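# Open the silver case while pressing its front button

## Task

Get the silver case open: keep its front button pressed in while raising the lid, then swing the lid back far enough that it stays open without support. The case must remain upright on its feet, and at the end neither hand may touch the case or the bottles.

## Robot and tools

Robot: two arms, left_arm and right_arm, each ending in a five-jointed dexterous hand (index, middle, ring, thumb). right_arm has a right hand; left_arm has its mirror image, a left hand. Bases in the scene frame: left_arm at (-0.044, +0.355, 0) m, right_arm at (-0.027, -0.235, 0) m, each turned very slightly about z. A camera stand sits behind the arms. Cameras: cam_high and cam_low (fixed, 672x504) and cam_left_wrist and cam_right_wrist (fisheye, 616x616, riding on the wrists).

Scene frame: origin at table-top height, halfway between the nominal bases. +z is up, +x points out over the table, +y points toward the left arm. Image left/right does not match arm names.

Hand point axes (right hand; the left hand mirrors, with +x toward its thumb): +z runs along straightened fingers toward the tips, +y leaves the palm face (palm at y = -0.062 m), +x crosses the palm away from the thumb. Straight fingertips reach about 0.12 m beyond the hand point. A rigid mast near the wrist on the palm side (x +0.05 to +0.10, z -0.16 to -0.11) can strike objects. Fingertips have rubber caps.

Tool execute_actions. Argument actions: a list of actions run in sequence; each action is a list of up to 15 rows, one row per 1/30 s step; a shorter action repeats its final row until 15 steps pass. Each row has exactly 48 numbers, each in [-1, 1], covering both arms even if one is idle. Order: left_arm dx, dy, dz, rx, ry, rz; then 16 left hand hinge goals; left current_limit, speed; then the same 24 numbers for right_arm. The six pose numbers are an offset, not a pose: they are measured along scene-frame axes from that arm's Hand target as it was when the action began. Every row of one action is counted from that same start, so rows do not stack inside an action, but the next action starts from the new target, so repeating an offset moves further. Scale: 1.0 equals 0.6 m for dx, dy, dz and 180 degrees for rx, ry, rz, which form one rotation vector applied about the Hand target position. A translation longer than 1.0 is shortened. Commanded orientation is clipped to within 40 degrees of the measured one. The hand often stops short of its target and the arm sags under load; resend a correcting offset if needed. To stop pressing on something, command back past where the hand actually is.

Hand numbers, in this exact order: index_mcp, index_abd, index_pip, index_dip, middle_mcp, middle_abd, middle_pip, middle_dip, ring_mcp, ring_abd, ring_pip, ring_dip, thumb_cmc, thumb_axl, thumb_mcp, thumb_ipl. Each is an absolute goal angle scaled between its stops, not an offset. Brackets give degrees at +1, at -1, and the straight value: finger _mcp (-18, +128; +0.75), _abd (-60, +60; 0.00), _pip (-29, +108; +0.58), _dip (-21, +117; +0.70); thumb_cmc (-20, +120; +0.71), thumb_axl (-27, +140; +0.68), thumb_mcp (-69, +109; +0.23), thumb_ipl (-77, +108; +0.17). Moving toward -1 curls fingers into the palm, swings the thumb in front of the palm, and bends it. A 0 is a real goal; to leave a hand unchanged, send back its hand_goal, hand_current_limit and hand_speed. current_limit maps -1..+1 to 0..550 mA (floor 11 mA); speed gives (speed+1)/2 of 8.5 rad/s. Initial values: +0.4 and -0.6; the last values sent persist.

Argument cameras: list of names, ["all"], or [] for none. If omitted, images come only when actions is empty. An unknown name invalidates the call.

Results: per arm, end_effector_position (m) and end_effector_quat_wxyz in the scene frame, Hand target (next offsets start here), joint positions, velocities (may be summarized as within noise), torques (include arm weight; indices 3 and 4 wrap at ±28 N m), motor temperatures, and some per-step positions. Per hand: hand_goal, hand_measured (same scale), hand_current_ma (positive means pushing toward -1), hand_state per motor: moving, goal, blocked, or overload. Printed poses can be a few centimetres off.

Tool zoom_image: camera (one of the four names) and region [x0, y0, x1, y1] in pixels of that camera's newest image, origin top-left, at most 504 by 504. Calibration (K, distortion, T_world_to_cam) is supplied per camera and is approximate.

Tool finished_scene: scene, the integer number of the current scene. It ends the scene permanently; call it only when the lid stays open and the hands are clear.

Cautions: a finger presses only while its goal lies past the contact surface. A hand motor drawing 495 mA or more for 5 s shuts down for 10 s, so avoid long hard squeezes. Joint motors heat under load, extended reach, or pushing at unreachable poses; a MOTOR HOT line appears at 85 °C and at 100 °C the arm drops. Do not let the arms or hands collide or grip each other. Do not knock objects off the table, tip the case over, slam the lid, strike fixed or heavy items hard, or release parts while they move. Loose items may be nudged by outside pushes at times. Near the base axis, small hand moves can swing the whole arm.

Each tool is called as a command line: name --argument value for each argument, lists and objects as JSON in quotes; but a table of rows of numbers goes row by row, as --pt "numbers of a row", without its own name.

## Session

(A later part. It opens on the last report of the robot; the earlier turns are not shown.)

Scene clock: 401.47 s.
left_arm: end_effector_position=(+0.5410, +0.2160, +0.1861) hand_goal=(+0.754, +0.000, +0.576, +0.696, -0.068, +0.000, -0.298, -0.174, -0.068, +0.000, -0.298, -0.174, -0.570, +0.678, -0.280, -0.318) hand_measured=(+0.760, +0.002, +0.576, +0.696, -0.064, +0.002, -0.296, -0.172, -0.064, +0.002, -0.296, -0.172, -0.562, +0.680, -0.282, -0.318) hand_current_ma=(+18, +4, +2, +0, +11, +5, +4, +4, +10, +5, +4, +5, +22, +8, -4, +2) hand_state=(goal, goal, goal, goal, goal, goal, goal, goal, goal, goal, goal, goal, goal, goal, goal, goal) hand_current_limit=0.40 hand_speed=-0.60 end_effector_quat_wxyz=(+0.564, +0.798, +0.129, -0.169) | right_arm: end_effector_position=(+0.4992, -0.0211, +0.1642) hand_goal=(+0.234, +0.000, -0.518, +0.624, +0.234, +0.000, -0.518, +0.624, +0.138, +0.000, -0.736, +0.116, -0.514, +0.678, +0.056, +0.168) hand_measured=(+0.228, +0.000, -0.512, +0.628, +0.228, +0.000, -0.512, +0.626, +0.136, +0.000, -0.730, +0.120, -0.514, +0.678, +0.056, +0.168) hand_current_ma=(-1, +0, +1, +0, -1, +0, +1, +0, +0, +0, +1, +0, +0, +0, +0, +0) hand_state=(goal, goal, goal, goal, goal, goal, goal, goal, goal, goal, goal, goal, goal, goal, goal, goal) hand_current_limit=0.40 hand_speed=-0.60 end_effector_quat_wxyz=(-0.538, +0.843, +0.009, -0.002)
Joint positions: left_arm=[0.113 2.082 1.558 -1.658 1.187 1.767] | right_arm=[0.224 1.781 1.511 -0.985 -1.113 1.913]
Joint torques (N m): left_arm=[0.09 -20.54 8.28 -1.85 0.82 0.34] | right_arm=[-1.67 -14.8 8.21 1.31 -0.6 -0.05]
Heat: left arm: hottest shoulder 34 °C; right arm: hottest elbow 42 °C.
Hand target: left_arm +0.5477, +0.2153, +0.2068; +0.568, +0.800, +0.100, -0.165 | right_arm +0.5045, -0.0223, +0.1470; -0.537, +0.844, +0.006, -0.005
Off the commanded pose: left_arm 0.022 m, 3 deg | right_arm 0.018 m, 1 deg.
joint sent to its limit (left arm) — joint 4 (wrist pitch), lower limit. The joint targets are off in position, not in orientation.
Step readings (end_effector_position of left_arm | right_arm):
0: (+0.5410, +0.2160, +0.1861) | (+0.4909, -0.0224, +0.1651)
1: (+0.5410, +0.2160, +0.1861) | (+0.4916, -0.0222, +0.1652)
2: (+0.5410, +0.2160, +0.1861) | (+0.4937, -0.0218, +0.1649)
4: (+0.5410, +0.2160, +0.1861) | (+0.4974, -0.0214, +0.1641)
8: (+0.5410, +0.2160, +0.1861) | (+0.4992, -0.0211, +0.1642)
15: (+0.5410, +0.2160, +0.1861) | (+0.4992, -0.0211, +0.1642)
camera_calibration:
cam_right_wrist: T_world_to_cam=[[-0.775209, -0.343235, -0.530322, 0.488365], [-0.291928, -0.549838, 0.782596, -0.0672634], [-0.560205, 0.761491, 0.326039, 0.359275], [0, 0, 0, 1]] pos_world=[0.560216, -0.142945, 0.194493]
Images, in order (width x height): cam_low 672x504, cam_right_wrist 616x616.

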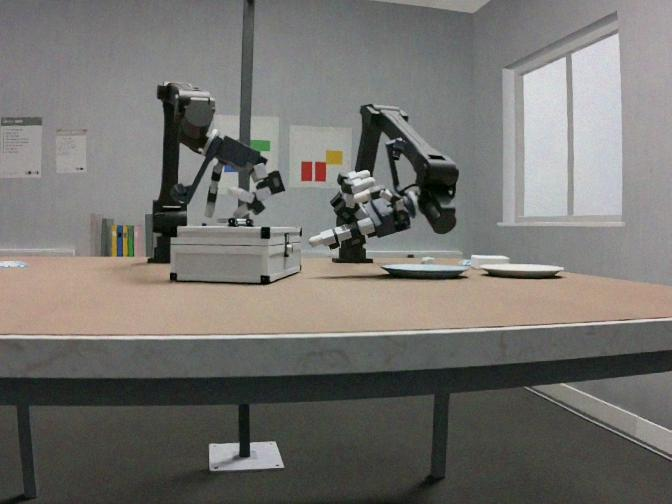

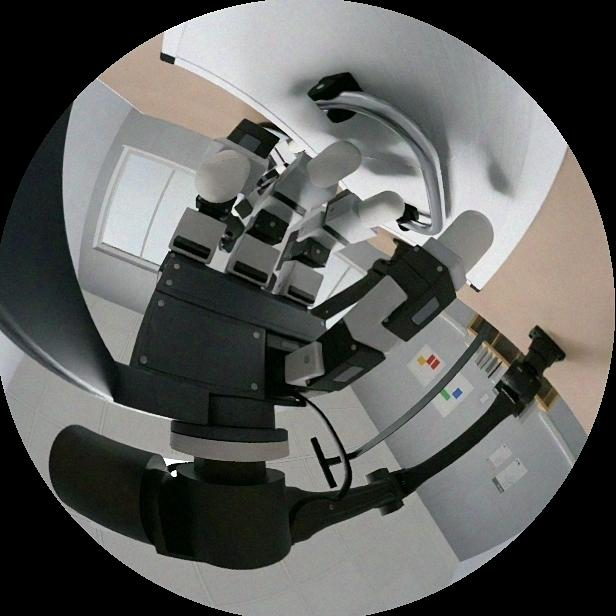

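execute_actions --actions '[[[0,0,0,0,0,0,0.754,0,0.576,0.696,-0.068,0,-0.299,-0.174,-0.068,0,-0.299,-0.174,-0.571,0.677,-0.281,-0.319,0.4,-0.6,-0.008,-0.004,-0.025,0,0,0,0.233,0,-0.518,0.623,0.233,0,-0.518,0.623,0.137,0,-0.737,0.116,-0.514,0.677,0.056,0.168,0.4,-0.6]]]' --cameras '["cam_right_wrist","cam_low"]'

zoom_image --camera "cam_right_wrist" --region '[280, 0, 560, 260]'

zoom_image --camera "cam_low" --region '[180, 160, 280, 260]'

Scene clock: 406.83 s.
left_arm: end_effector_position=(+0.5410, +0.2160, +0.1861) hand_goal=(+0.754, +0.000, +0.576, +0.696, -0.068, +0.000, -0.298, -0.174, -0.068, +0.000, -0.298, -0.174, -0.570, +0.678, -0.280, -0.318) hand_measured=(+0.760, +0.002, +0.576, +0.696, -0.064, +0.002, -0.296, -0.172, -0.064, +0.002, -0.296, -0.172, -0.562, +0.680, -0.282, -0.318) hand_current_ma=(+18, +4, +2, +0, +11, +5, +4, +4, +10, +5, +4, +5, +22, +8, -4, +2) hand_state=(goal, goal, goal, goal, goal, goal, goal, goal, goal, goal, goal, goal, goal, goal, goal, goal) hand_current_limit=0.40 hand_speed=-0.60 end_effector_quat_wxyz=(+0.564, +0.798, +0.129, -0.169) | right_arm: end_effector_position=(+0.4936, -0.0228, +0.1446) hand_goal=(+0.234, +0.000, -0.518, +0.624, +0.234, +0.000, -0.518, +0.624, +0.138, +0.000, -0.736, +0.116, -0.514, +0.678, +0.056, +0.168) hand_measured=(+0.228, +0.000, -0.514, +0.626, +0.230, -0.002, -0.520, +0.622, +0.136, +0.000, -0.730, +0.120, -0.514, +0.678, +0.056, +0.168) hand_current_ma=(-1, +0, +0, +0, +0, +0, +0, +0, +0, +0, +1, +0, +0, +0, +0, +0) hand_state=(goal, goal, goal, goal, goal, goal, goal, goal, goal, goal, goal, goal, goal, goal, goal, goal) hand_current_limit=0.40 hand_speed=-0.60 end_effector_quat_wxyz=(-0.538, +0.843, +0.008, -0.006)
Joint positions: left_arm=[0.113 2.082 1.558 -1.658 1.187 1.767] | right_arm=[0.222 1.787 1.466 -0.948 -1.114 1.906]
Joint torques (N m): left_arm=[-0.15 -20.48 8.18 -1.94 0.87 0.31] | right_arm=[-1.61 -15.38 8.38 1.26 -0.56 -0.02]
Heat: left arm: hottest shoulder 34 °C; right arm: hottest elbow 41 °C.
Hand target: left_arm +0.5477, +0.2153, +0.2068; +0.568, +0.800, +0.100, -0.165 | right_arm +0.4997, -0.0247, +0.1320; -0.537, +0.844, +0.006, -0.005
Off the commanded pose: left_arm 0.022 m, 3 deg | right_arm 0.014 m, 0 deg.
joint sent to its limit (left arm) — joint 4 (wrist pitch), lower limit. The joint targets are off in position, not in orientation.
Step readings (end_effector_position of left_arm | right_arm):
0: (+0.5410, +0.2160, +0.1861) | (+0.4992, -0.0211, +0.1642)
1: (+0.5410, +0.2160, +0.1861) | (+0.4989, -0.0211, +0.1634)
2: (+0.5410, +0.2160, +0.1861) | (+0.4990, -0.0212, +0.1600)
4: (+0.5410, +0.2160, +0.1861) | (+0.4974, -0.0224, +0.1540)
8: (+0.5410, +0.2160, +0.1861) | (+0.4927, -0.0229, +0.1446)
15: (+0.5410, +0.2160, +0.1861) | (+0.4936, -0.0228, +0.1446)
camera_calibration:
cam_right_wrist: T_world_to_cam=[[-0.778124, -0.345351, -0.524647, 0.473575], [-0.285233, -0.549903, 0.785015, -0.0581391], [-0.559611, 0.760486, 0.329387, 0.363093], [0, 0, 0, 1]] pos_world=[0.555107, -0.144548, 0.174502]
Images, in order (width x height): cam_low 672x504, cam_right_wrist 616x616.

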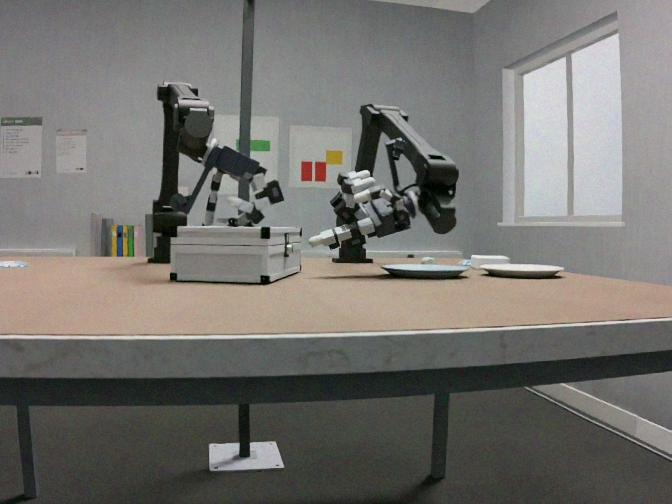

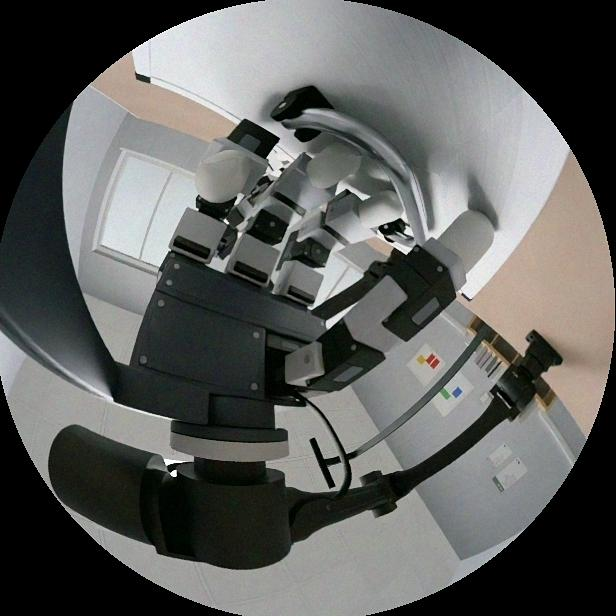

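Scaled by 1.800 from the camera's 616x616 image, which has a finer 880x880 frame.

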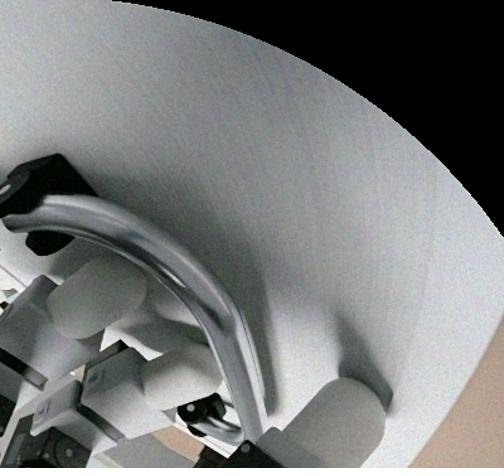

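Scaled by 5.040.

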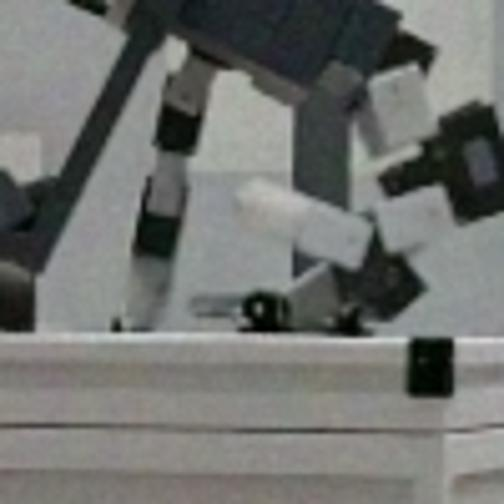

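execute_actions --actions '[[[0,0,0,0,0,0,0.754,0,0.576,0.696,-0.068,0,-0.299,-0.174,-0.068,0,-0.299,-0.174,-0.571,0.677,-0.281,-0.319,0.4,-0.6,0,0,0.008,0,0,0,0.04,0,-0.45,0.623,0.04,0,-0.45,0.623,0.137,0,-0.737,0.116,-0.514,0.677,-0.1,0.168,0.2,-0.8]],[[0,0,0,0,0,0,0.754,0,0.576,0.696,-0.068,0,-0.299,-0.174,-0.068,0,-0.299,-0.174,-0.571,0.677,-0.281,-0.319,0.4,-0.6,0,0,0,0,0,0,-0.1,0,-0.45,0.623,-0.1,0,-0.45,0.623,0.137,0,-0.737,0.116,-0.514,0.677,-0.225,0.168,0.2,-0.8]]]' --cameras '["cam_right_wrist","cam_low"]'

zoom_image --camera "cam_right_wrist" --region '[280, 0, 560, 260]'

zoom_image --camera "cam_low" --region '[180, 160, 280, 260]'

Scene clock: 414.93 s.
left_arm: end_effector_position=(+0.5410, +0.2160, +0.1861) hand_goal=(+0.754, +0.000, +0.576, +0.696, -0.068, +0.000, -0.298, -0.174, -0.068, +0.000, -0.298, -0.174, -0.570, +0.678, -0.280, -0.318) hand_measured=(+0.760, +0.002, +0.576, +0.696, -0.064, +0.002, -0.296, -0.172, -0.064, +0.002, -0.296, -0.172, -0.562, +0.680, -0.282, -0.318) hand_current_ma=(+18, +4, +2, +0, +11, +5, +4, +4, +10, +5, +4, +5, +22, +8, -4, +2) hand_state=(goal, goal, goal, goal, goal, goal, goal, goal, goal, goal, goal, goal, goal, goal, goal, goal) hand_current_limit=0.40 hand_speed=-0.60 end_effector_quat_wxyz=(+0.564, +0.798, +0.129, -0.169) | right_arm: end_effector_position=(+0.4917, -0.0196, +0.1447) hand_goal=(-0.100, +0.000, -0.450, +0.624, -0.100, +0.000, -0.450, +0.624, +0.138, +0.000, -0.736, +0.116, -0.514, +0.678, -0.224, +0.168) hand_measured=(+0.080, -0.004, -0.430, +0.632, -0.096, -0.002, -0.450, +0.622, +0.136, +0.000, -0.730, +0.120, -0.516, +0.678, -0.076, +0.194) hand_current_ma=(+330, +0, +9, +2, +0, +0, +0, +0, +0, +0, +1, +0, +0, +0, +330, +26) hand_state=(blocked, goal, blocked, goal, goal, goal, goal, goal, goal, goal, goal, goal, goal, goal, blocked, blocked) hand_current_limit=0.20 hand_speed=-0.80 end_effector_quat_wxyz=(-0.538, +0.843, +0.007, -0.009)
Joint positions: left_arm=[0.113 2.082 1.558 -1.658 1.187 1.767] | right_arm=[0.228 1.787 1.466 -0.948 -1.114 1.913]
Joint torques (N m): left_arm=[-0.03 -20.89 8.17 -1.85 0.82 0.31] | right_arm=[-1.85 -15.44 9.1 0.83 -0.54 -0.02]
Heat: left arm: hottest shoulder 34 °C; right arm: hottest elbow 40 °C.
Hand target: left_arm +0.5477, +0.2153, +0.2068; +0.568, +0.800, +0.100, -0.165 | right_arm +0.4997, -0.0247, +0.1368; -0.537, +0.844, +0.006, -0.005
Off the commanded pose: left_arm 0.022 m, 3 deg | right_arm 0.012 m, 0 deg.
joint sent to its limit (left arm) — joint 4 (wrist pitch), lower limit. The joint targets are off in position, not in orientation.
Step readings (end_effector_position of left_arm | right_arm):
0: (+0.5410, +0.2160, +0.1861) | (+0.4936, -0.0228, +0.1446)
1: (+0.5410, +0.2160, +0.1861) | (+0.4936, -0.0228, +0.1446)
2: (+0.5410, +0.2160, +0.1861) | (+0.4932, -0.0220, +0.1446)
4: (+0.5410, +0.2160, +0.1861) | (+0.4925, -0.0204, +0.1446)
8: (+0.5410, +0.2160, +0.1861) | (+0.4920, -0.0204, +0.1447)
15: (+0.5410, +0.2160, +0.1861) | (+0.4920, -0.0204, +0.1447)
16: (+0.5410, +0.2160, +0.1861) | (+0.4920, -0.0204, +0.1447)
17: (+0.5410, +0.2160, +0.1861) | (+0.4917, -0.0196, +0.1447)
19: (+0.5410, +0.2160, +0.1861) | (+0.4917, -0.0196, +0.1447)
23: (+0.5410, +0.2160, +0.1861) | (+0.4917, -0.0196, +0.1447)
30: (+0.5410, +0.2160, +0.1861) | (+0.4917, -0.0196, +0.1447)
camera_calibration:
cam_right_wrist: T_world_to_cam=[[-0.780756, -0.347622, -0.51921, 0.473818], [-0.278237, -0.5506, 0.787034, -0.0608192], [-0.559468, 0.758946, 0.333163, 0.358885], [0, 0, 0, 1]] pos_world=[0.553799, -0.141152, 0.174311]
Images, in order (width x height): cam_low 672x504, cam_right_wrist 616x616.

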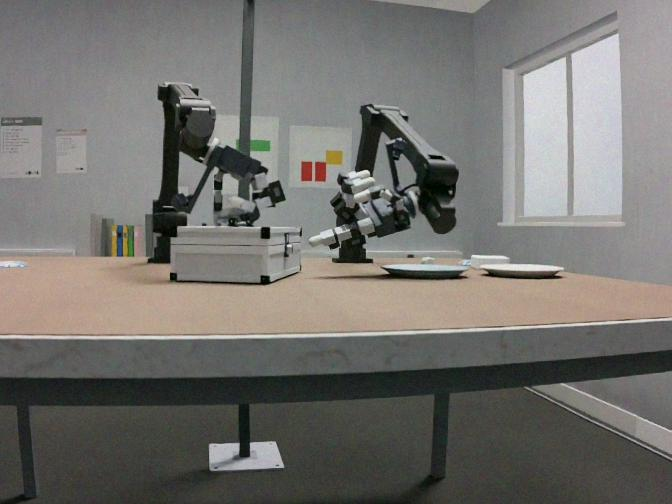

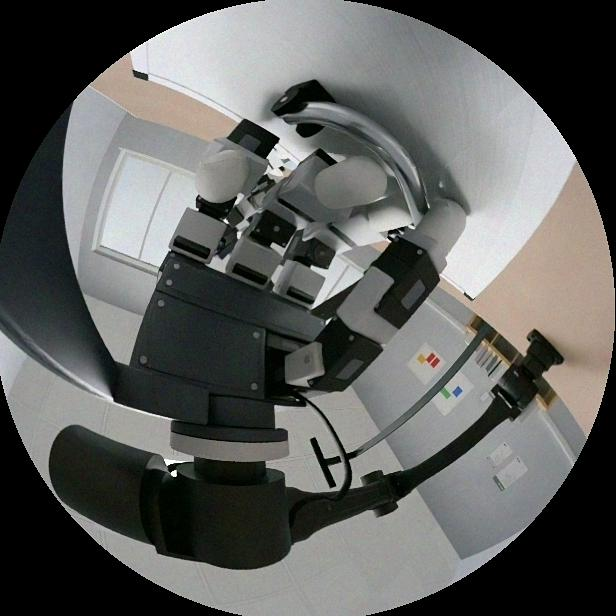

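Scaled by 1.800 from the camera's 616x616 image, which has a finer 880x880 frame.

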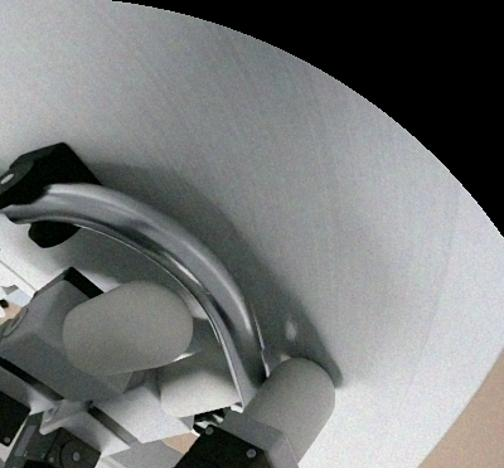

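Scaled by 5.040.

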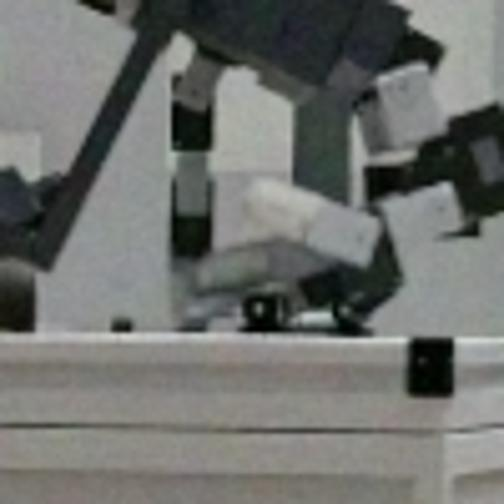

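execute_actions --actions '[[[0,0,0,0,0,0,0.754,0,0.576,0.696,-0.068,0,-0.299,-0.174,-0.068,0,-0.299,-0.174,-0.571,0.677,-0.281,-0.319,0.4,-0.6,0.003,0.012,0.04,0,0,0,-0.1,0,-0.45,0.623,0.4,0,-0.45,0.623,0.137,0,-0.737,0.116,-0.514,0.677,-0.225,0.168,0.2,-0.8]],[[0,0,0,0,0,0,0.754,0,0.576,0.696,-0.068,0,-0.299,-0.174,-0.068,0,-0.299,-0.174,-0.571,0.677,-0.281,-0.319,0.4,-0.6,0.01,0.02,0.03,0,0,0,-0.1,0,-0.45,0.623,0.4,0,-0.45,0.623,0.137,0,-0.737,0.116,-0.514,0.677,-0.225,0.168,0.2,-0.8]]]' --cameras '["cam_right_wrist","cam_low"]'

zoom_image --camera "cam_right_wrist" --region '[280, 0, 560, 260]'

zoom_image --camera "cam_low" --region '[180, 160, 280, 260]'

Scene clock: 422.73 s.
left_arm: end_effector_position=(+0.5410, +0.2160, +0.1861) hand_goal=(+0.754, +0.000, +0.576, +0.696, -0.068, +0.000, -0.298, -0.174, -0.068, +0.000, -0.298, -0.174, -0.570, +0.678, -0.280, -0.318) hand_measured=(+0.760, +0.002, +0.576, +0.696, -0.064, +0.002, -0.296, -0.172, -0.064, +0.002, -0.296, -0.172, -0.562, +0.680, -0.282, -0.318) hand_current_ma=(+18, +4, +2, +0, +11, +5, +4, +4, +10, +5, +4, +5, +22, +8, -4, +2) hand_state=(goal, goal, goal, goal, goal, goal, goal, goal, goal, goal, goal, goal, goal, goal, goal, goal) hand_current_limit=0.40 hand_speed=-0.60 end_effector_quat_wxyz=(+0.564, +0.798, +0.129, -0.169) | right_arm: end_effector_position=(+0.4946, -0.0186, +0.1565) hand_goal=(-0.100, +0.000, -0.450, +0.624, +0.400, +0.000, -0.450, +0.624, +0.138, +0.000, -0.736, +0.116, -0.514, +0.678, -0.224, +0.168) hand_measured=(+0.072, -0.010, -0.416, +0.644, +0.390, -0.002, -0.452, +0.622, +0.136, +0.000, -0.730, +0.120, -0.504, +0.678, -0.088, +0.198) hand_current_ma=(+330, -2, +24, +9, -3, +0, +0, +0, +0, +0, +1, +0, +3, +0, +330, +34) hand_state=(blocked, goal, blocked, goal, goal, goal, goal, goal, goal, goal, goal, goal, goal, goal, blocked, blocked) hand_current_limit=0.20 hand_speed=-0.80 end_effector_quat_wxyz=(-0.533, +0.846, -0.005, -0.015)
Joint positions: left_arm=[0.113 2.082 1.558 -1.658 1.187 1.767] | right_arm=[0.231 1.788 1.503 -0.979 -1.1 1.946]
Joint torques (N m): left_arm=[-0.09 -20.25 8.2 -1.83 0.85 0.33] | right_arm=[-0.09 -16.97 13.57 0.24 -0.69 0.3]
Heat: left arm: hottest shoulder 34 °C; right arm: hottest elbow 40 °C.
Hand target: left_arm +0.5477, +0.2153, +0.2068; +0.568, +0.800, +0.100, -0.165 | right_arm +0.5075, -0.0055, +0.1788; -0.537, +0.844, +0.006, -0.005
Off the commanded pose: left_arm 0.022 m, 3 deg | right_arm 0.029 m, 2 deg.
joint sent to its limit (left arm) — joint 4 (wrist pitch), lower limit. The joint targets are off in position, not in orientation.
Step readings (end_effector_position of left_arm | right_arm):
0: (+0.5410, +0.2160, +0.1861) | (+0.4917, -0.0196, +0.1447)
1: (+0.5410, +0.2160, +0.1861) | (+0.4917, -0.0196, +0.1452)
2: (+0.5410, +0.2160, +0.1861) | (+0.4914, -0.0189, +0.1457)
4: (+0.5410, +0.2160, +0.1861) | (+0.4914, -0.0191, +0.1461)
8: (+0.5410, +0.2160, +0.1861) | (+0.4914, -0.0191, +0.1461)
15: (+0.5410, +0.2160, +0.1861) | (+0.4914, -0.0200, +0.1460)
16: (+0.5410, +0.2160, +0.1861) | (+0.4924, -0.0199, +0.1476)
17: (+0.5410, +0.2160, +0.1861) | (+0.4927, -0.0201, +0.1490)
19: (+0.5410, +0.2160, +0.1861) | (+0.4930, -0.0190, +0.1526)
23: (+0.5410, +0.2160, +0.1861) | (+0.4941, -0.0185, +0.1569)
30: (+0.5410, +0.2160, +0.1861) | (+0.4946, -0.0186, +0.1565)
camera_calibration:
cam_right_wrist: T_world_to_cam=[[-0.797211, -0.342476, -0.497156, 0.487388], [-0.268576, -0.536331, 0.800135, -0.0753057], [-0.540668, 0.771401, 0.335588, 0.346351], [0, 0, 0, 1]] pos_world=[0.555587, -0.140645, 0.186331]
Images, in order (width x height): cam_low 672x504, cam_right_wrist 616x616.

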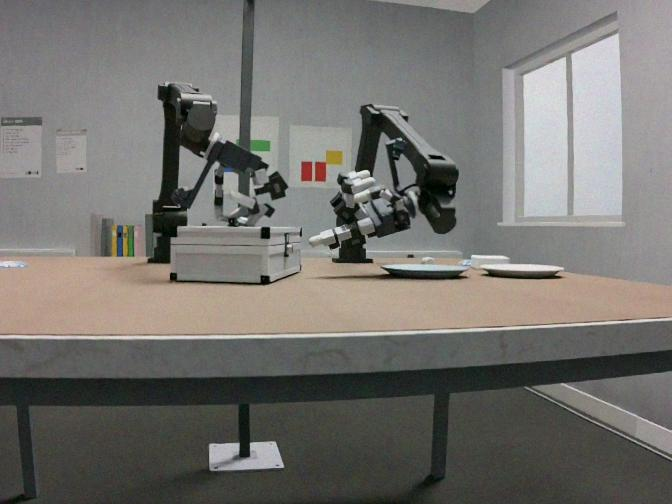

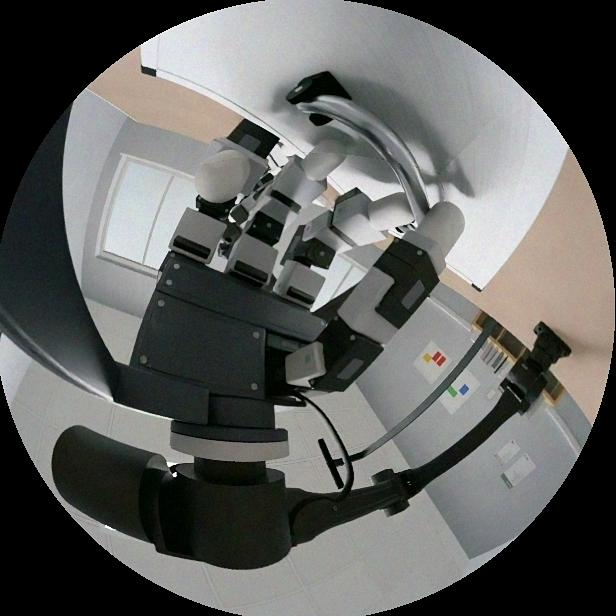

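Scaled by 1.800 from the camera's 616x616 image, which has a finer 880x880 frame.

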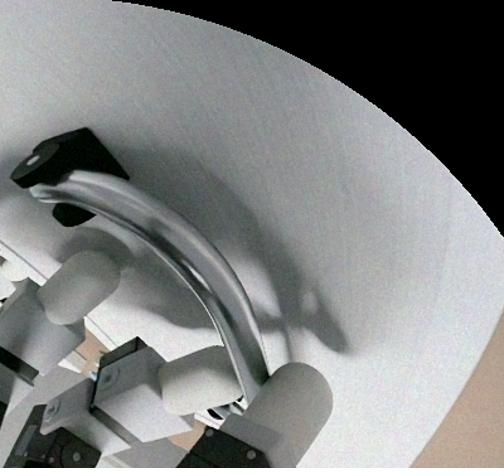

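Scaled by 5.040.

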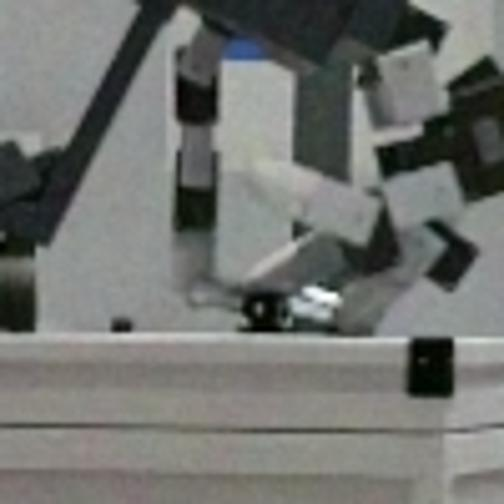

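execute_actions --actions '[[[0,0,0,0,0,0,0.754,0,0.576,0.696,-0.068,0,-0.299,-0.174,-0.068,0,-0.299,-0.174,-0.571,0.677,-0.281,-0.319,0.4,-0.6,0.006,0.02,0.02,0,0,0,-0.1,0,-0.45,0.623,0.4,0,-0.45,0.623,0.137,0,-0.737,0.116,-0.514,0.677,-0.225,0.168,0.2,-0.8]],[[0,0,0,0,0,0,0.754,0,0.576,0.696,-0.068,0,-0.299,-0.174,-0.068,0,-0.299,-0.174,-0.571,0.677,-0.281,-0.319,0.4,-0.6,0.006,0.02,0.02,0,0,0,-0.1,0,-0.45,0.623,0.4,0,-0.45,0.623,0.137,0,-0.737,0.116,-0.514,0.677,-0.225,0.168,0.2,-0.8]]]' --cameras '["cam_right_wrist","cam_low"]'

zoom_image --camera "cam_right_wrist" --region '[280, 0, 560, 260]'

zoom_image --camera "cam_low" --region '[180, 160, 280, 260]'

Scene clock: 430.90 s.
left_arm: end_effector_position=(+0.5410, +0.2160, +0.1861) hand_goal=(+0.754, +0.000, +0.576, +0.696, -0.068, +0.000, -0.298, -0.174, -0.068, +0.000, -0.298, -0.174, -0.570, +0.678, -0.280, -0.318) hand_measured=(+0.760, +0.002, +0.576, +0.696, -0.064, +0.002, -0.296, -0.172, -0.064, +0.002, -0.296, -0.172, -0.562, +0.680, -0.282, -0.318) hand_current_ma=(+18, +4, +2, +0, +11, +5, +4, +4, +10, +5, +4, +5, +22, +8, -4, +2) hand_state=(goal, goal, goal, goal, goal, goal, goal, goal, goal, goal, goal, goal, goal, goal, goal, goal) hand_current_limit=0.40 hand_speed=-0.60 end_effector_quat_wxyz=(+0.564, +0.798, +0.129, -0.169) | right_arm: end_effector_position=(+0.5039, +0.0059, +0.1892) hand_goal=(-0.100, +0.000, -0.450, +0.624, +0.400, +0.000, -0.450, +0.624, +0.138, +0.000, -0.736, +0.116, -0.514, +0.678, -0.224, +0.168) hand_measured=(+0.016, -0.010, -0.414, +0.644, +0.390, -0.002, -0.452, +0.622, +0.136, +0.000, -0.730, +0.120, -0.490, +0.684, -0.088, +0.214) hand_current_ma=(+253, -2, +25, +9, -2, +0, +0, +0, +0, +0, +1, +0, +13, +1, +330, +69) hand_state=(blocked, goal, blocked, goal, goal, goal, goal, goal, goal, goal, goal, goal, blocked, goal, blocked, blocked) hand_current_limit=0.20 hand_speed=-0.80 end_effector_quat_wxyz=(-0.532, +0.847, -0.006, -0.012)
Joint positions: left_arm=[0.113 2.082 1.558 -1.658 1.187 1.767] | right_arm=[0.271 1.787 1.584 -0.981 -1.084 2.033]
Joint torques (N m): left_arm=[-0.21 -20.25 8.21 -1.77 0.83 0.31] | right_arm=[-0.15 -16.67 13.03 0.64 -0.73 0.18]
Heat: left arm: hottest shoulder 35 °C; right arm: hottest elbow 42 °C.
Hand target: left_arm +0.5477, +0.2153, +0.2068; +0.568, +0.800, +0.100, -0.165 | right_arm +0.5147, +0.0185, +0.2028; -0.537, +0.844, +0.006, -0.005
Off the commanded pose: left_arm 0.022 m, 3 deg | right_arm 0.021 m, 2 deg.
joint sent to its limit (left arm) — joint 4 (wrist pitch), lower limit. The joint targets are off in position, not in orientation.
Step readings (end_effector_position of left_arm | right_arm):
0: (+0.5410, +0.2160, +0.1861) | (+0.4946, -0.0186, +0.1565)
1: (+0.5410, +0.2160, +0.1861) | (+0.4946, -0.0179, +0.1570)
2: (+0.5410, +0.2160, +0.1861) | (+0.4953, -0.0173, +0.1585)
4: (+0.5410, +0.2160, +0.1861) | (+0.4963, -0.0156, +0.1621)
8: (+0.5410, +0.2160, +0.1861) | (+0.4987, -0.0119, +0.1698)
15: (+0.5410, +0.2160, +0.1861) | (+0.4989, -0.0109, +0.1711)
16: (+0.5410, +0.2160, +0.1861) | (+0.4997, -0.0109, +0.1722)
17: (+0.5410, +0.2160, +0.1861) | (+0.4999, -0.0104, +0.1722)
19: (+0.5410, +0.2160, +0.1861) | (+0.5011, -0.0075, +0.1767)
23: (+0.5410, +0.2160, +0.1861) | (+0.5035, +0.0013, +0.1861)
30: (+0.5410, +0.2160, +0.1861) | (+0.5039, +0.0059, +0.1892)
camera_calibration:
cam_right_wrist: T_world_to_cam=[[-0.796465, -0.340225, -0.49989, 0.519466], [-0.273774, -0.534218, 0.799787, -0.0831839], [-0.539158, 0.773859, 0.332342, 0.321297], [0, 0, 0, 1]] pos_world=[0.564193, -0.116342, 0.219425]
Images, in order (width x height): cam_low 672x504, cam_right_wrist 616x616.

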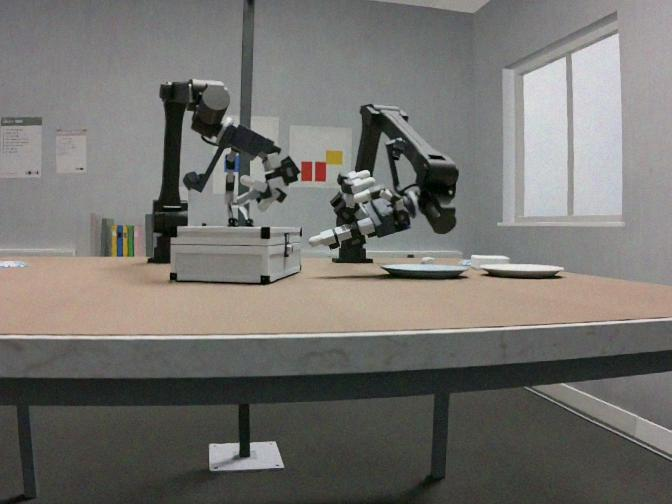

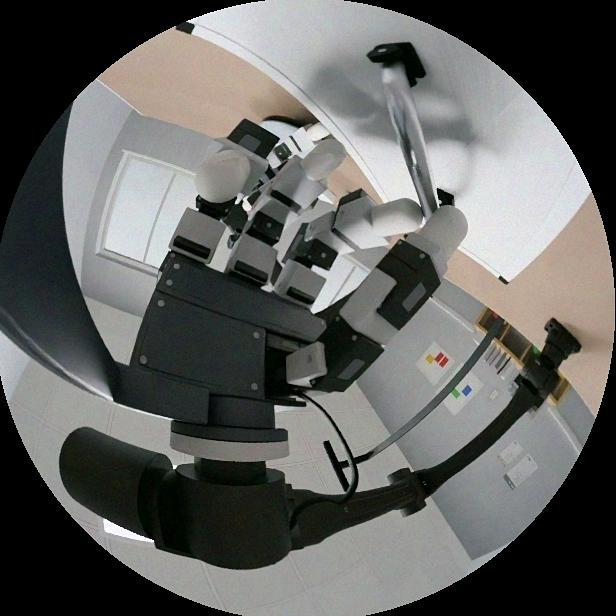

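Scaled by 1.800 from the camera's 616x616 image, which has a finer 880x880 frame.

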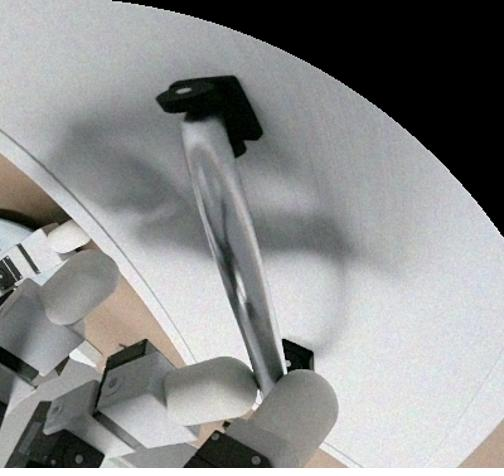

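Scaled by 5.040.

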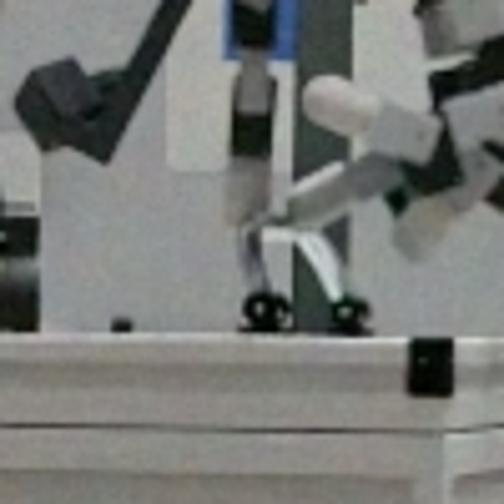

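execute_actions --actions '[[[0.02,-0.055,-0.033,0,0,0,0.754,0,0.576,0.696,-0.068,0,-0.299,-0.174,-0.068,0,-0.299,-0.174,-0.571,0.677,-0.281,-0.319,0.4,-0.6,0,0,0,0,0,0,-0.1,0,-0.45,0.623,0.4,0,-0.45,0.623,0.137,0,-0.737,0.116,-0.514,0.677,-0.225,0.168,0.2,-0.8]]]' --cameras '["cam_high","cam_low","cam_left_wrist"]'

zoom_image --camera "cam_high" --region '[340, 230, 440, 310]'

zoom_image --camera "cam_low" --region '[260, 210, 340, 290]'

Scene clock: 437.50 s.
left_arm: end_effector_position=(+0.5431, +0.1767, +0.1849) hand_goal=(+0.754, +0.000, +0.576, +0.696, -0.068, +0.000, -0.298, -0.174, -0.068, +0.000, -0.298, -0.174, -0.570, +0.678, -0.280, -0.318) hand_measured=(+0.760, -0.002, +0.576, +0.696, -0.064, +0.002, -0.296, -0.172, -0.064, +0.002, -0.296, -0.172, -0.562, +0.680, -0.282, -0.318) hand_current_ma=(+14, -2, +1, +0, +11, +5, +3, +4, +11, +5, +3, +5, +21, +8, -5, +2) hand_state=(goal, goal, goal, goal, goal, goal, goal, goal, goal, goal, goal, goal, goal, goal, goal, goal) hand_current_limit=0.40 hand_speed=-0.60 end_effector_quat_wxyz=(+0.565, +0.800, +0.098, -0.177) | right_arm: end_effector_position=(+0.5039, +0.0059, +0.1892) hand_goal=(-0.100, +0.000, -0.450, +0.624, +0.400, +0.000, -0.450, +0.624, +0.138, +0.000, -0.736, +0.116, -0.514, +0.678, -0.224, +0.168) hand_measured=(+0.016, -0.010, -0.414, +0.644, +0.390, -0.002, -0.452, +0.622, +0.136, +0.000, -0.730, +0.120, -0.490, +0.684, -0.088, +0.214) hand_current_ma=(+253, -2, +25, +9, -2, +0, +0, +0, +0, +0, +1, +0, +13, +1, +330, +69) hand_state=(blocked, goal, blocked, goal, goal, goal, goal, goal, goal, goal, goal, goal, blocked, goal, blocked, blocked) hand_current_limit=0.20 hand_speed=-0.80 end_effector_quat_wxyz=(-0.532, +0.847, -0.006, -0.012)
Joint positions: left_arm=[0.044 2.108 1.595 -1.643 1.204 1.762] | right_arm=[0.271 1.787 1.584 -0.981 -1.084 2.033]
Joint torques (N m): left_arm=[0.97 -17.73 8.4 -0.2 1.26 -0.1] | right_arm=[-0.15 -16.56 13.03 0.68 -0.77 0.17]
Heat: left arm: hottest shoulder 35 °C; right arm: hottest elbow 42 °C.
Hand target: left_arm +0.5597, +0.1823, +0.1870; +0.568, +0.800, +0.100, -0.165 | right_arm +0.5147, +0.0185, +0.2028; -0.537, +0.844, +0.006, -0.005
Off the commanded pose: left_arm 0.018 m, 1 deg | right_arm 0.021 m, 2 deg.
Step readings (end_effector_position of left_arm | right_arm):
0: (+0.5410, +0.2160, +0.1861) | (+0.5039, +0.0059, +0.1892)
1: (+0.5420, +0.2162, +0.1864) | (+0.5039, +0.0059, +0.1892)
2: (+0.5434, +0.2138, +0.1870) | (+0.5039, +0.0059, +0.1892)
4: (+0.5466, +0.2053, +0.1876) | (+0.5039, +0.0059, +0.1892)
8: (+0.5448, +0.1830, +0.1858) | (+0.5039, +0.0059, +0.1892)
15: (+0.5426, +0.1749, +0.1849) | (+0.5039, +0.0059, +0.1892)
camera_calibration:
cam_left_wrist: T_world_to_cam=[[-0.939069, 0.275037, -0.206163, 0.462142], [0.325276, 0.904941, -0.274368, -0.355592], [0.111104, -0.324711, -0.939265, 0.287681], [0, 0, 0, 1]] pos_world=[0.517686, 0.288096, 0.267922]
Images, in order (width x height): cam_high 672x504, cam_low 672x504, cam_left_wrist 616x616.

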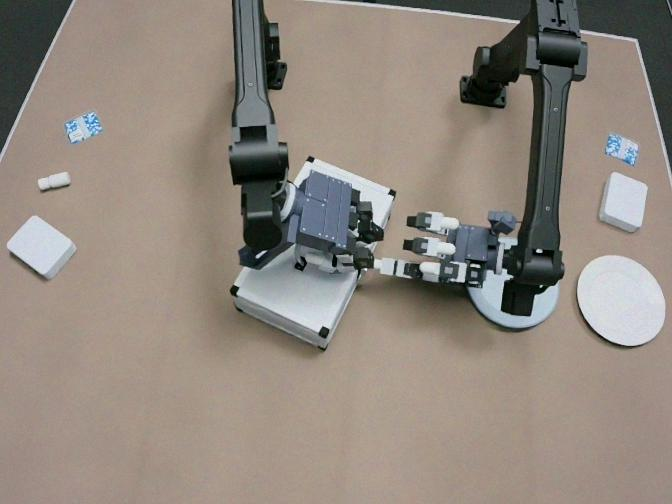

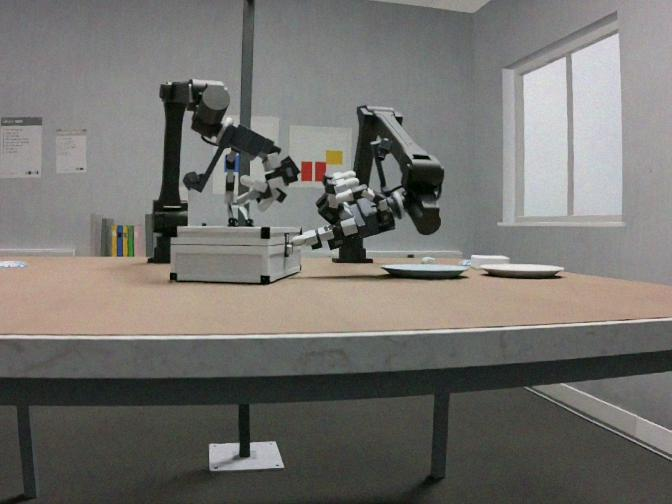

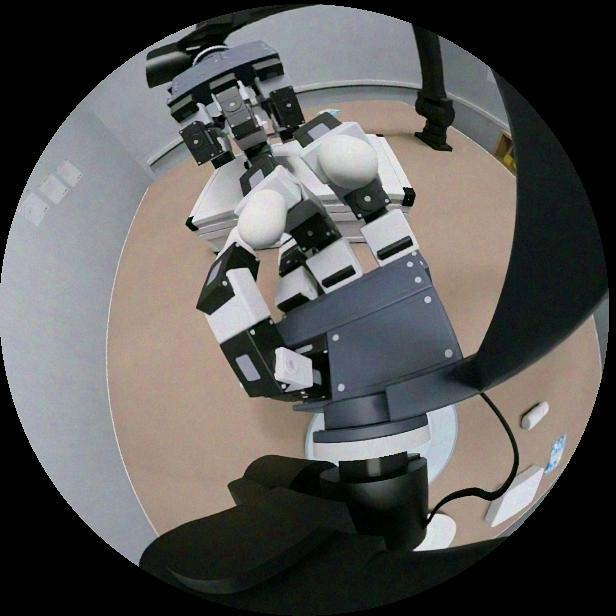

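Scaled by 5.040.

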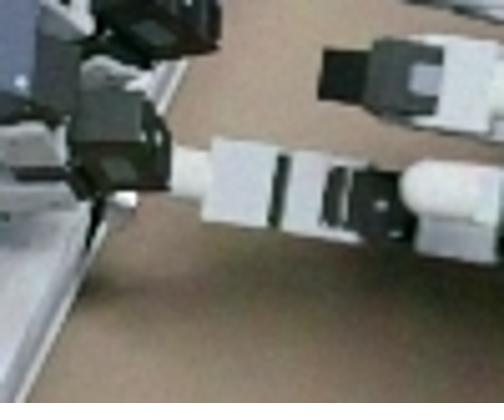

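Scaled by 6.300.

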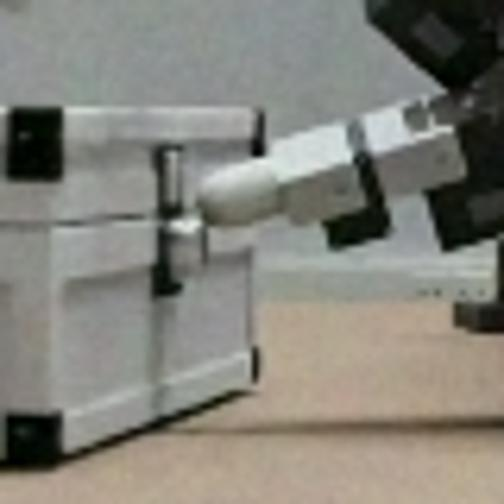

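execute_actions --actions '[[[0.002,0.012,-0.035,0,0,0,0.754,0,0.576,0.696,-0.068,0,-0.299,-0.174,-0.068,0,-0.299,-0.174,-0.571,0.677,-0.281,-0.319,0.4,-0.6,0,0,0,0,0,0,-0.1,0,-0.45,0.623,0.4,0,-0.45,0.623,0.137,0,-0.737,0.116,-0.514,0.677,-0.225,0.168,0.2,-0.8]]]' --cameras '["cam_high","cam_low"]'

zoom_image --camera "cam_high" --region '[340, 230, 440, 310]'

zoom_image --camera "cam_low" --region '[260, 210, 340, 290]'

Scene clock: 445.60 s.
left_arm: end_effector_position=(+0.5486, +0.1859, +0.1601) hand_goal=(+0.754, +0.000, +0.576, +0.696, -0.068, +0.000, -0.298, -0.174, -0.068, +0.000, -0.298, -0.174, -0.570, +0.678, -0.280, -0.318) hand_measured=(+0.760, -0.002, +0.576, +0.694, -0.064, +0.002, -0.296, -0.172, -0.064, +0.002, -0.296, -0.172, -0.562, +0.680, -0.282, -0.318) hand_current_ma=(+16, -2, -1, -4, +11, +5, +3, +4, +11, +5, +3, +5, +20, +8, -5, +2) hand_state=(goal, goal, goal, goal, goal, goal, goal, goal, goal, goal, goal, goal, goal, goal, goal, goal) hand_current_limit=0.40 hand_speed=-0.60 end_effector_quat_wxyz=(+0.565, +0.796, +0.113, -0.185) | right_arm: end_effector_position=(+0.5039, +0.0059, +0.1892) hand_goal=(-0.100, +0.000, -0.450, +0.624, +0.400, +0.000, -0.450, +0.624, +0.138, +0.000, -0.736, +0.116, -0.514, +0.678, -0.224, +0.168) hand_measured=(+0.016, -0.010, -0.414, +0.644, +0.390, -0.002, -0.452, +0.622, +0.136, +0.000, -0.730, +0.120, -0.490, +0.684, -0.088, +0.214) hand_current_ma=(+253, -2, +25, +9, -2, +0, +0, +0, +0, +0, +1, +0, +13, +1, +330, +69) hand_state=(blocked, goal, blocked, goal, goal, goal, goal, goal, goal, goal, goal, goal, blocked, goal, blocked, blocked) hand_current_limit=0.20 hand_speed=-0.80 end_effector_quat_wxyz=(-0.532, +0.847, -0.006, -0.012)
Joint positions: left_arm=[0.059 2.153 1.596 -1.631 1.204 1.762] | right_arm=[0.271 1.787 1.584 -0.981 -1.084 2.033]
Joint torques (N m): left_arm=[1.32 -19.55 8.09 -0.24 0.95 0.17] | right_arm=[-0.03 -16.38 12.93 0.69 -0.74 0.18]
Heat: left arm: hottest shoulder 34 °C; right arm: hottest elbow 41 °C.
Hand target: left_arm +0.5609, +0.1895, +0.1660; +0.568, +0.800, +0.100, -0.165 | right_arm +0.5147, +0.0185, +0.2028; -0.537, +0.844, +0.006, -0.005
Off the commanded pose: left_arm 0.014 m, 3 deg | right_arm 0.021 m, 2 deg.
Step readings (end_effector_position of left_arm | right_arm):
0: (+0.5429, +0.1758, +0.1849) | (+0.5039, +0.0059, +0.1892)
1: (+0.5430, +0.1758, +0.1840) | (+0.5039, +0.0059, +0.1892)
2: (+0.5439, +0.1767, +0.1835) | (+0.5039, +0.0059, +0.1892)
4: (+0.5452, +0.1795, +0.1792) | (+0.5039, +0.0059, +0.1892)
8: (+0.5484, +0.1868, +0.1678) | (+0.5039, +0.0059, +0.1892)
15: (+0.5499, +0.1904, +0.1601) | (+0.5039, +0.0059, +0.1892)
Images, in order (width x height): cam_high 672x504, cam_low 672x504.

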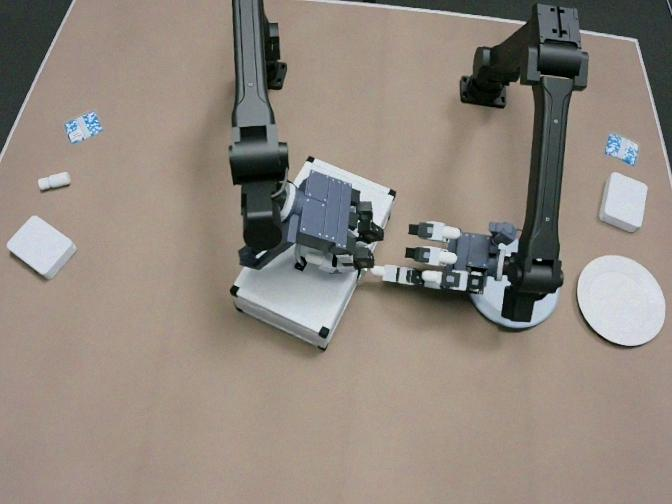

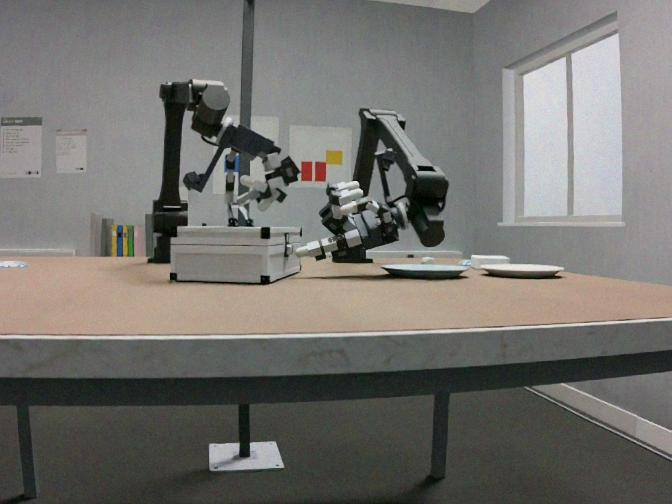

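Scaled by 5.040.

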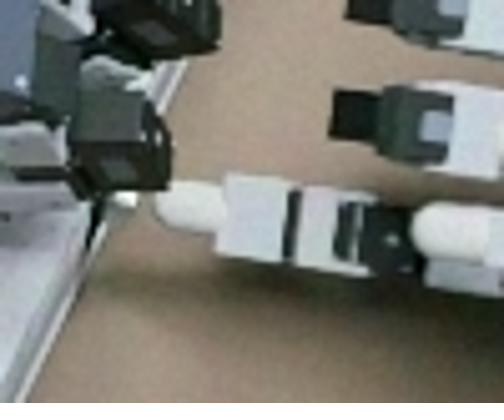

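Scaled by 6.300.

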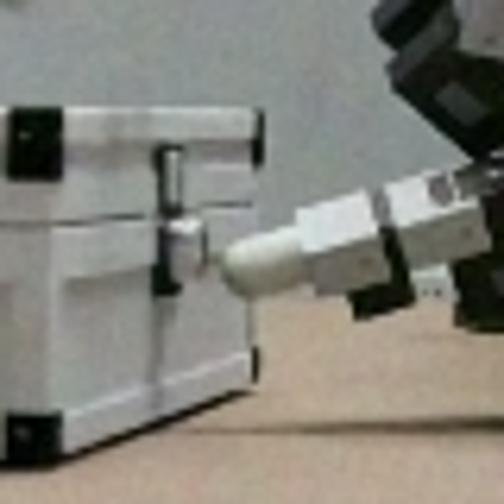

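execute_actions --actions '[[[-0.011,-0.035,0.007,0,0,0,0.754,0,0.576,0.696,-0.068,0,-0.299,-0.174,-0.068,0,-0.299,-0.174,-0.571,0.677,-0.281,-0.319,0.8,-0.6,0,0,0,0,0,0,-0.1,0,-0.45,0.623,0.4,0,-0.45,0.623,0.137,0,-0.737,0.116,-0.514,0.677,-0.225,0.168,0.2,-0.8]]]' --cameras '["cam_high","cam_low"]'

zoom_image --camera "cam_high" --region '[340, 230, 440, 310]'

zoom_image --camera "cam_low" --region '[260, 210, 340, 290]'

Scene clock: 454.23 s.
left_arm: end_effector_position=(+0.5547, +0.1774, +0.1590) hand_goal=(+0.754, +0.000, +0.576, +0.696, -0.068, +0.000, -0.298, -0.174, -0.068, +0.000, -0.298, -0.174, -0.570, +0.678, -0.280, -0.318) hand_measured=(+0.764, -0.002, +0.578, +0.694, -0.064, +0.002, -0.296, -0.172, -0.064, +0.002, -0.296, -0.172, -0.562, +0.680, -0.282, -0.318) hand_current_ma=(+28, -4, +3, -3, +11, +5, +3, +4, +11, +4, +3, +5, +19, +8, -5, +2) hand_state=(goal, goal, goal, goal, goal, goal, goal, goal, goal, goal, goal, goal, goal, goal, goal, goal) hand_current_limit=0.80 hand_speed=-0.60 end_effector_quat_wxyz=(+0.566, +0.799, +0.107, -0.169) | right_arm: end_effector_position=(+0.5039, +0.0059, +0.1892) hand_goal=(-0.100, +0.000, -0.450, +0.624, +0.400, +0.000, -0.450, +0.624, +0.138, +0.000, -0.736, +0.116, -0.514, +0.678, -0.224, +0.168) hand_measured=(+0.016, -0.010, -0.414, +0.644, +0.390, -0.002, -0.452, +0.622, +0.136, +0.000, -0.730, +0.120, -0.490, +0.684, -0.088, +0.214) hand_current_ma=(+252, -2, +25, +9, -2, +0, +0, +0, +0, +0, +1, +0, +13, +1, +330, +69) hand_state=(blocked, goal, blocked, goal, goal, goal, goal, goal, goal, goal, goal, goal, blocked, goal, blocked, blocked) hand_current_limit=0.20 hand_speed=-0.80 end_effector_quat_wxyz=(-0.532, +0.847, -0.006, -0.012)
Joint positions: left_arm=[0.044 2.148 1.595 -1.546 1.215 1.705] | right_arm=[0.271 1.787 1.584 -0.981 -1.084 2.033]
Joint torques (N m): left_arm=[-0.91 -22.18 5.3 0.03 1.32 -0.15] | right_arm=[-0.15 -16.38 12.98 0.72 -0.74 0.18]
Heat: left arm: hottest shoulder 34 °C; right arm: hottest elbow 41 °C.
Hand target: left_arm +0.5543, +0.1685, +0.1702; +0.568, +0.800, +0.100, -0.165 | right_arm +0.5147, +0.0185, +0.2028; -0.537, +0.844, +0.006, -0.005
Off the commanded pose: left_arm 0.014 m, 1 deg | right_arm 0.021 m, 2 deg.
Step readings (end_effector_position of left_arm | right_arm):
0: (+0.5486, +0.1859, +0.1601) | (+0.5039, +0.0059, +0.1892)
1: (+0.5497, +0.1860, +0.1601) | (+0.5039, +0.0059, +0.1892)
2: (+0.5510, +0.1852, +0.1595) | (+0.5039, +0.0059, +0.1892)
4: (+0.5526, +0.1818, +0.1586) | (+0.5039, +0.0059, +0.1892)
8: (+0.5534, +0.1773, +0.1582) | (+0.5039, +0.0059, +0.1892)
15: (+0.5545, +0.1774, +0.1592) | (+0.5039, +0.0059, +0.1892)
Images, in order (width x height): cam_high 672x504, cam_low 672x504.

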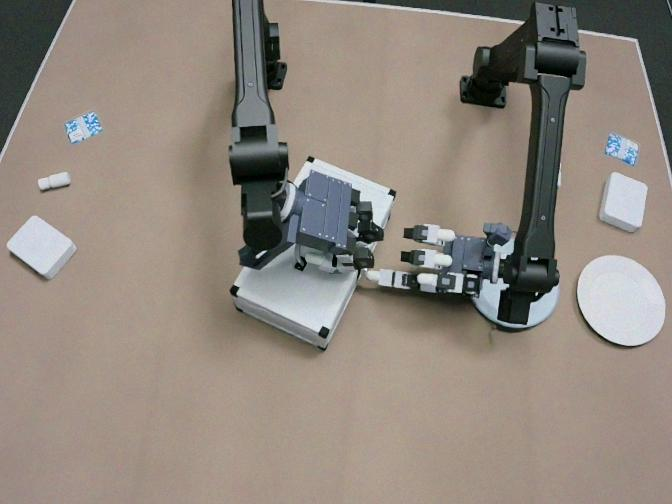

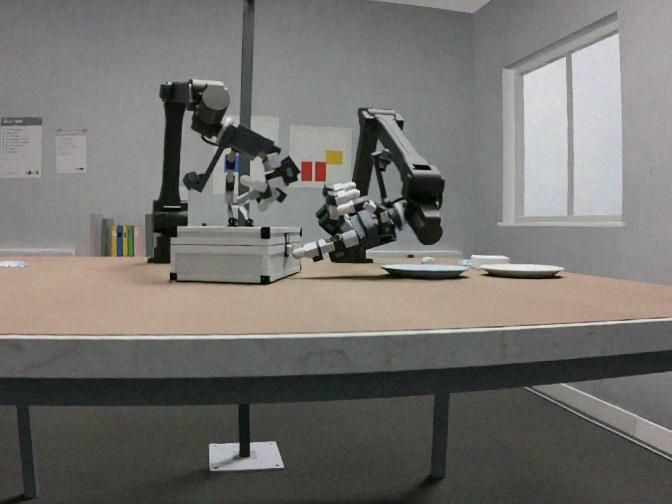

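Scaled by 5.040.

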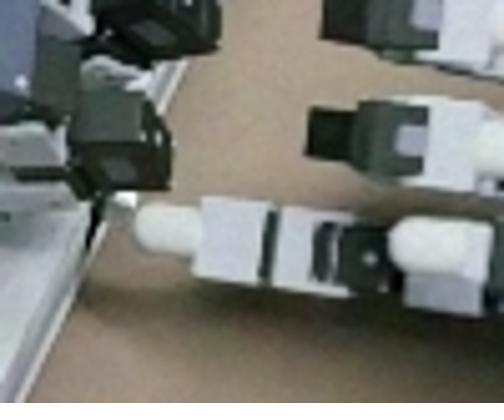

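Scaled by 6.300.

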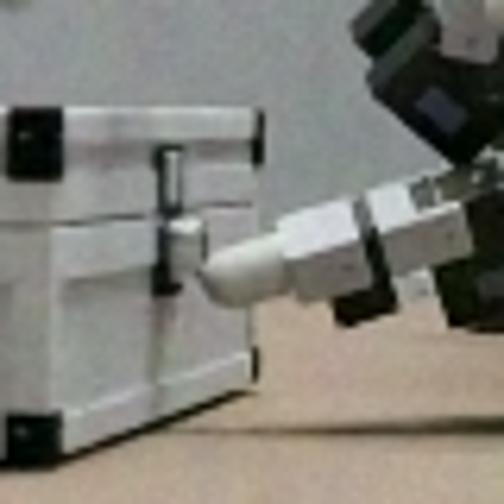

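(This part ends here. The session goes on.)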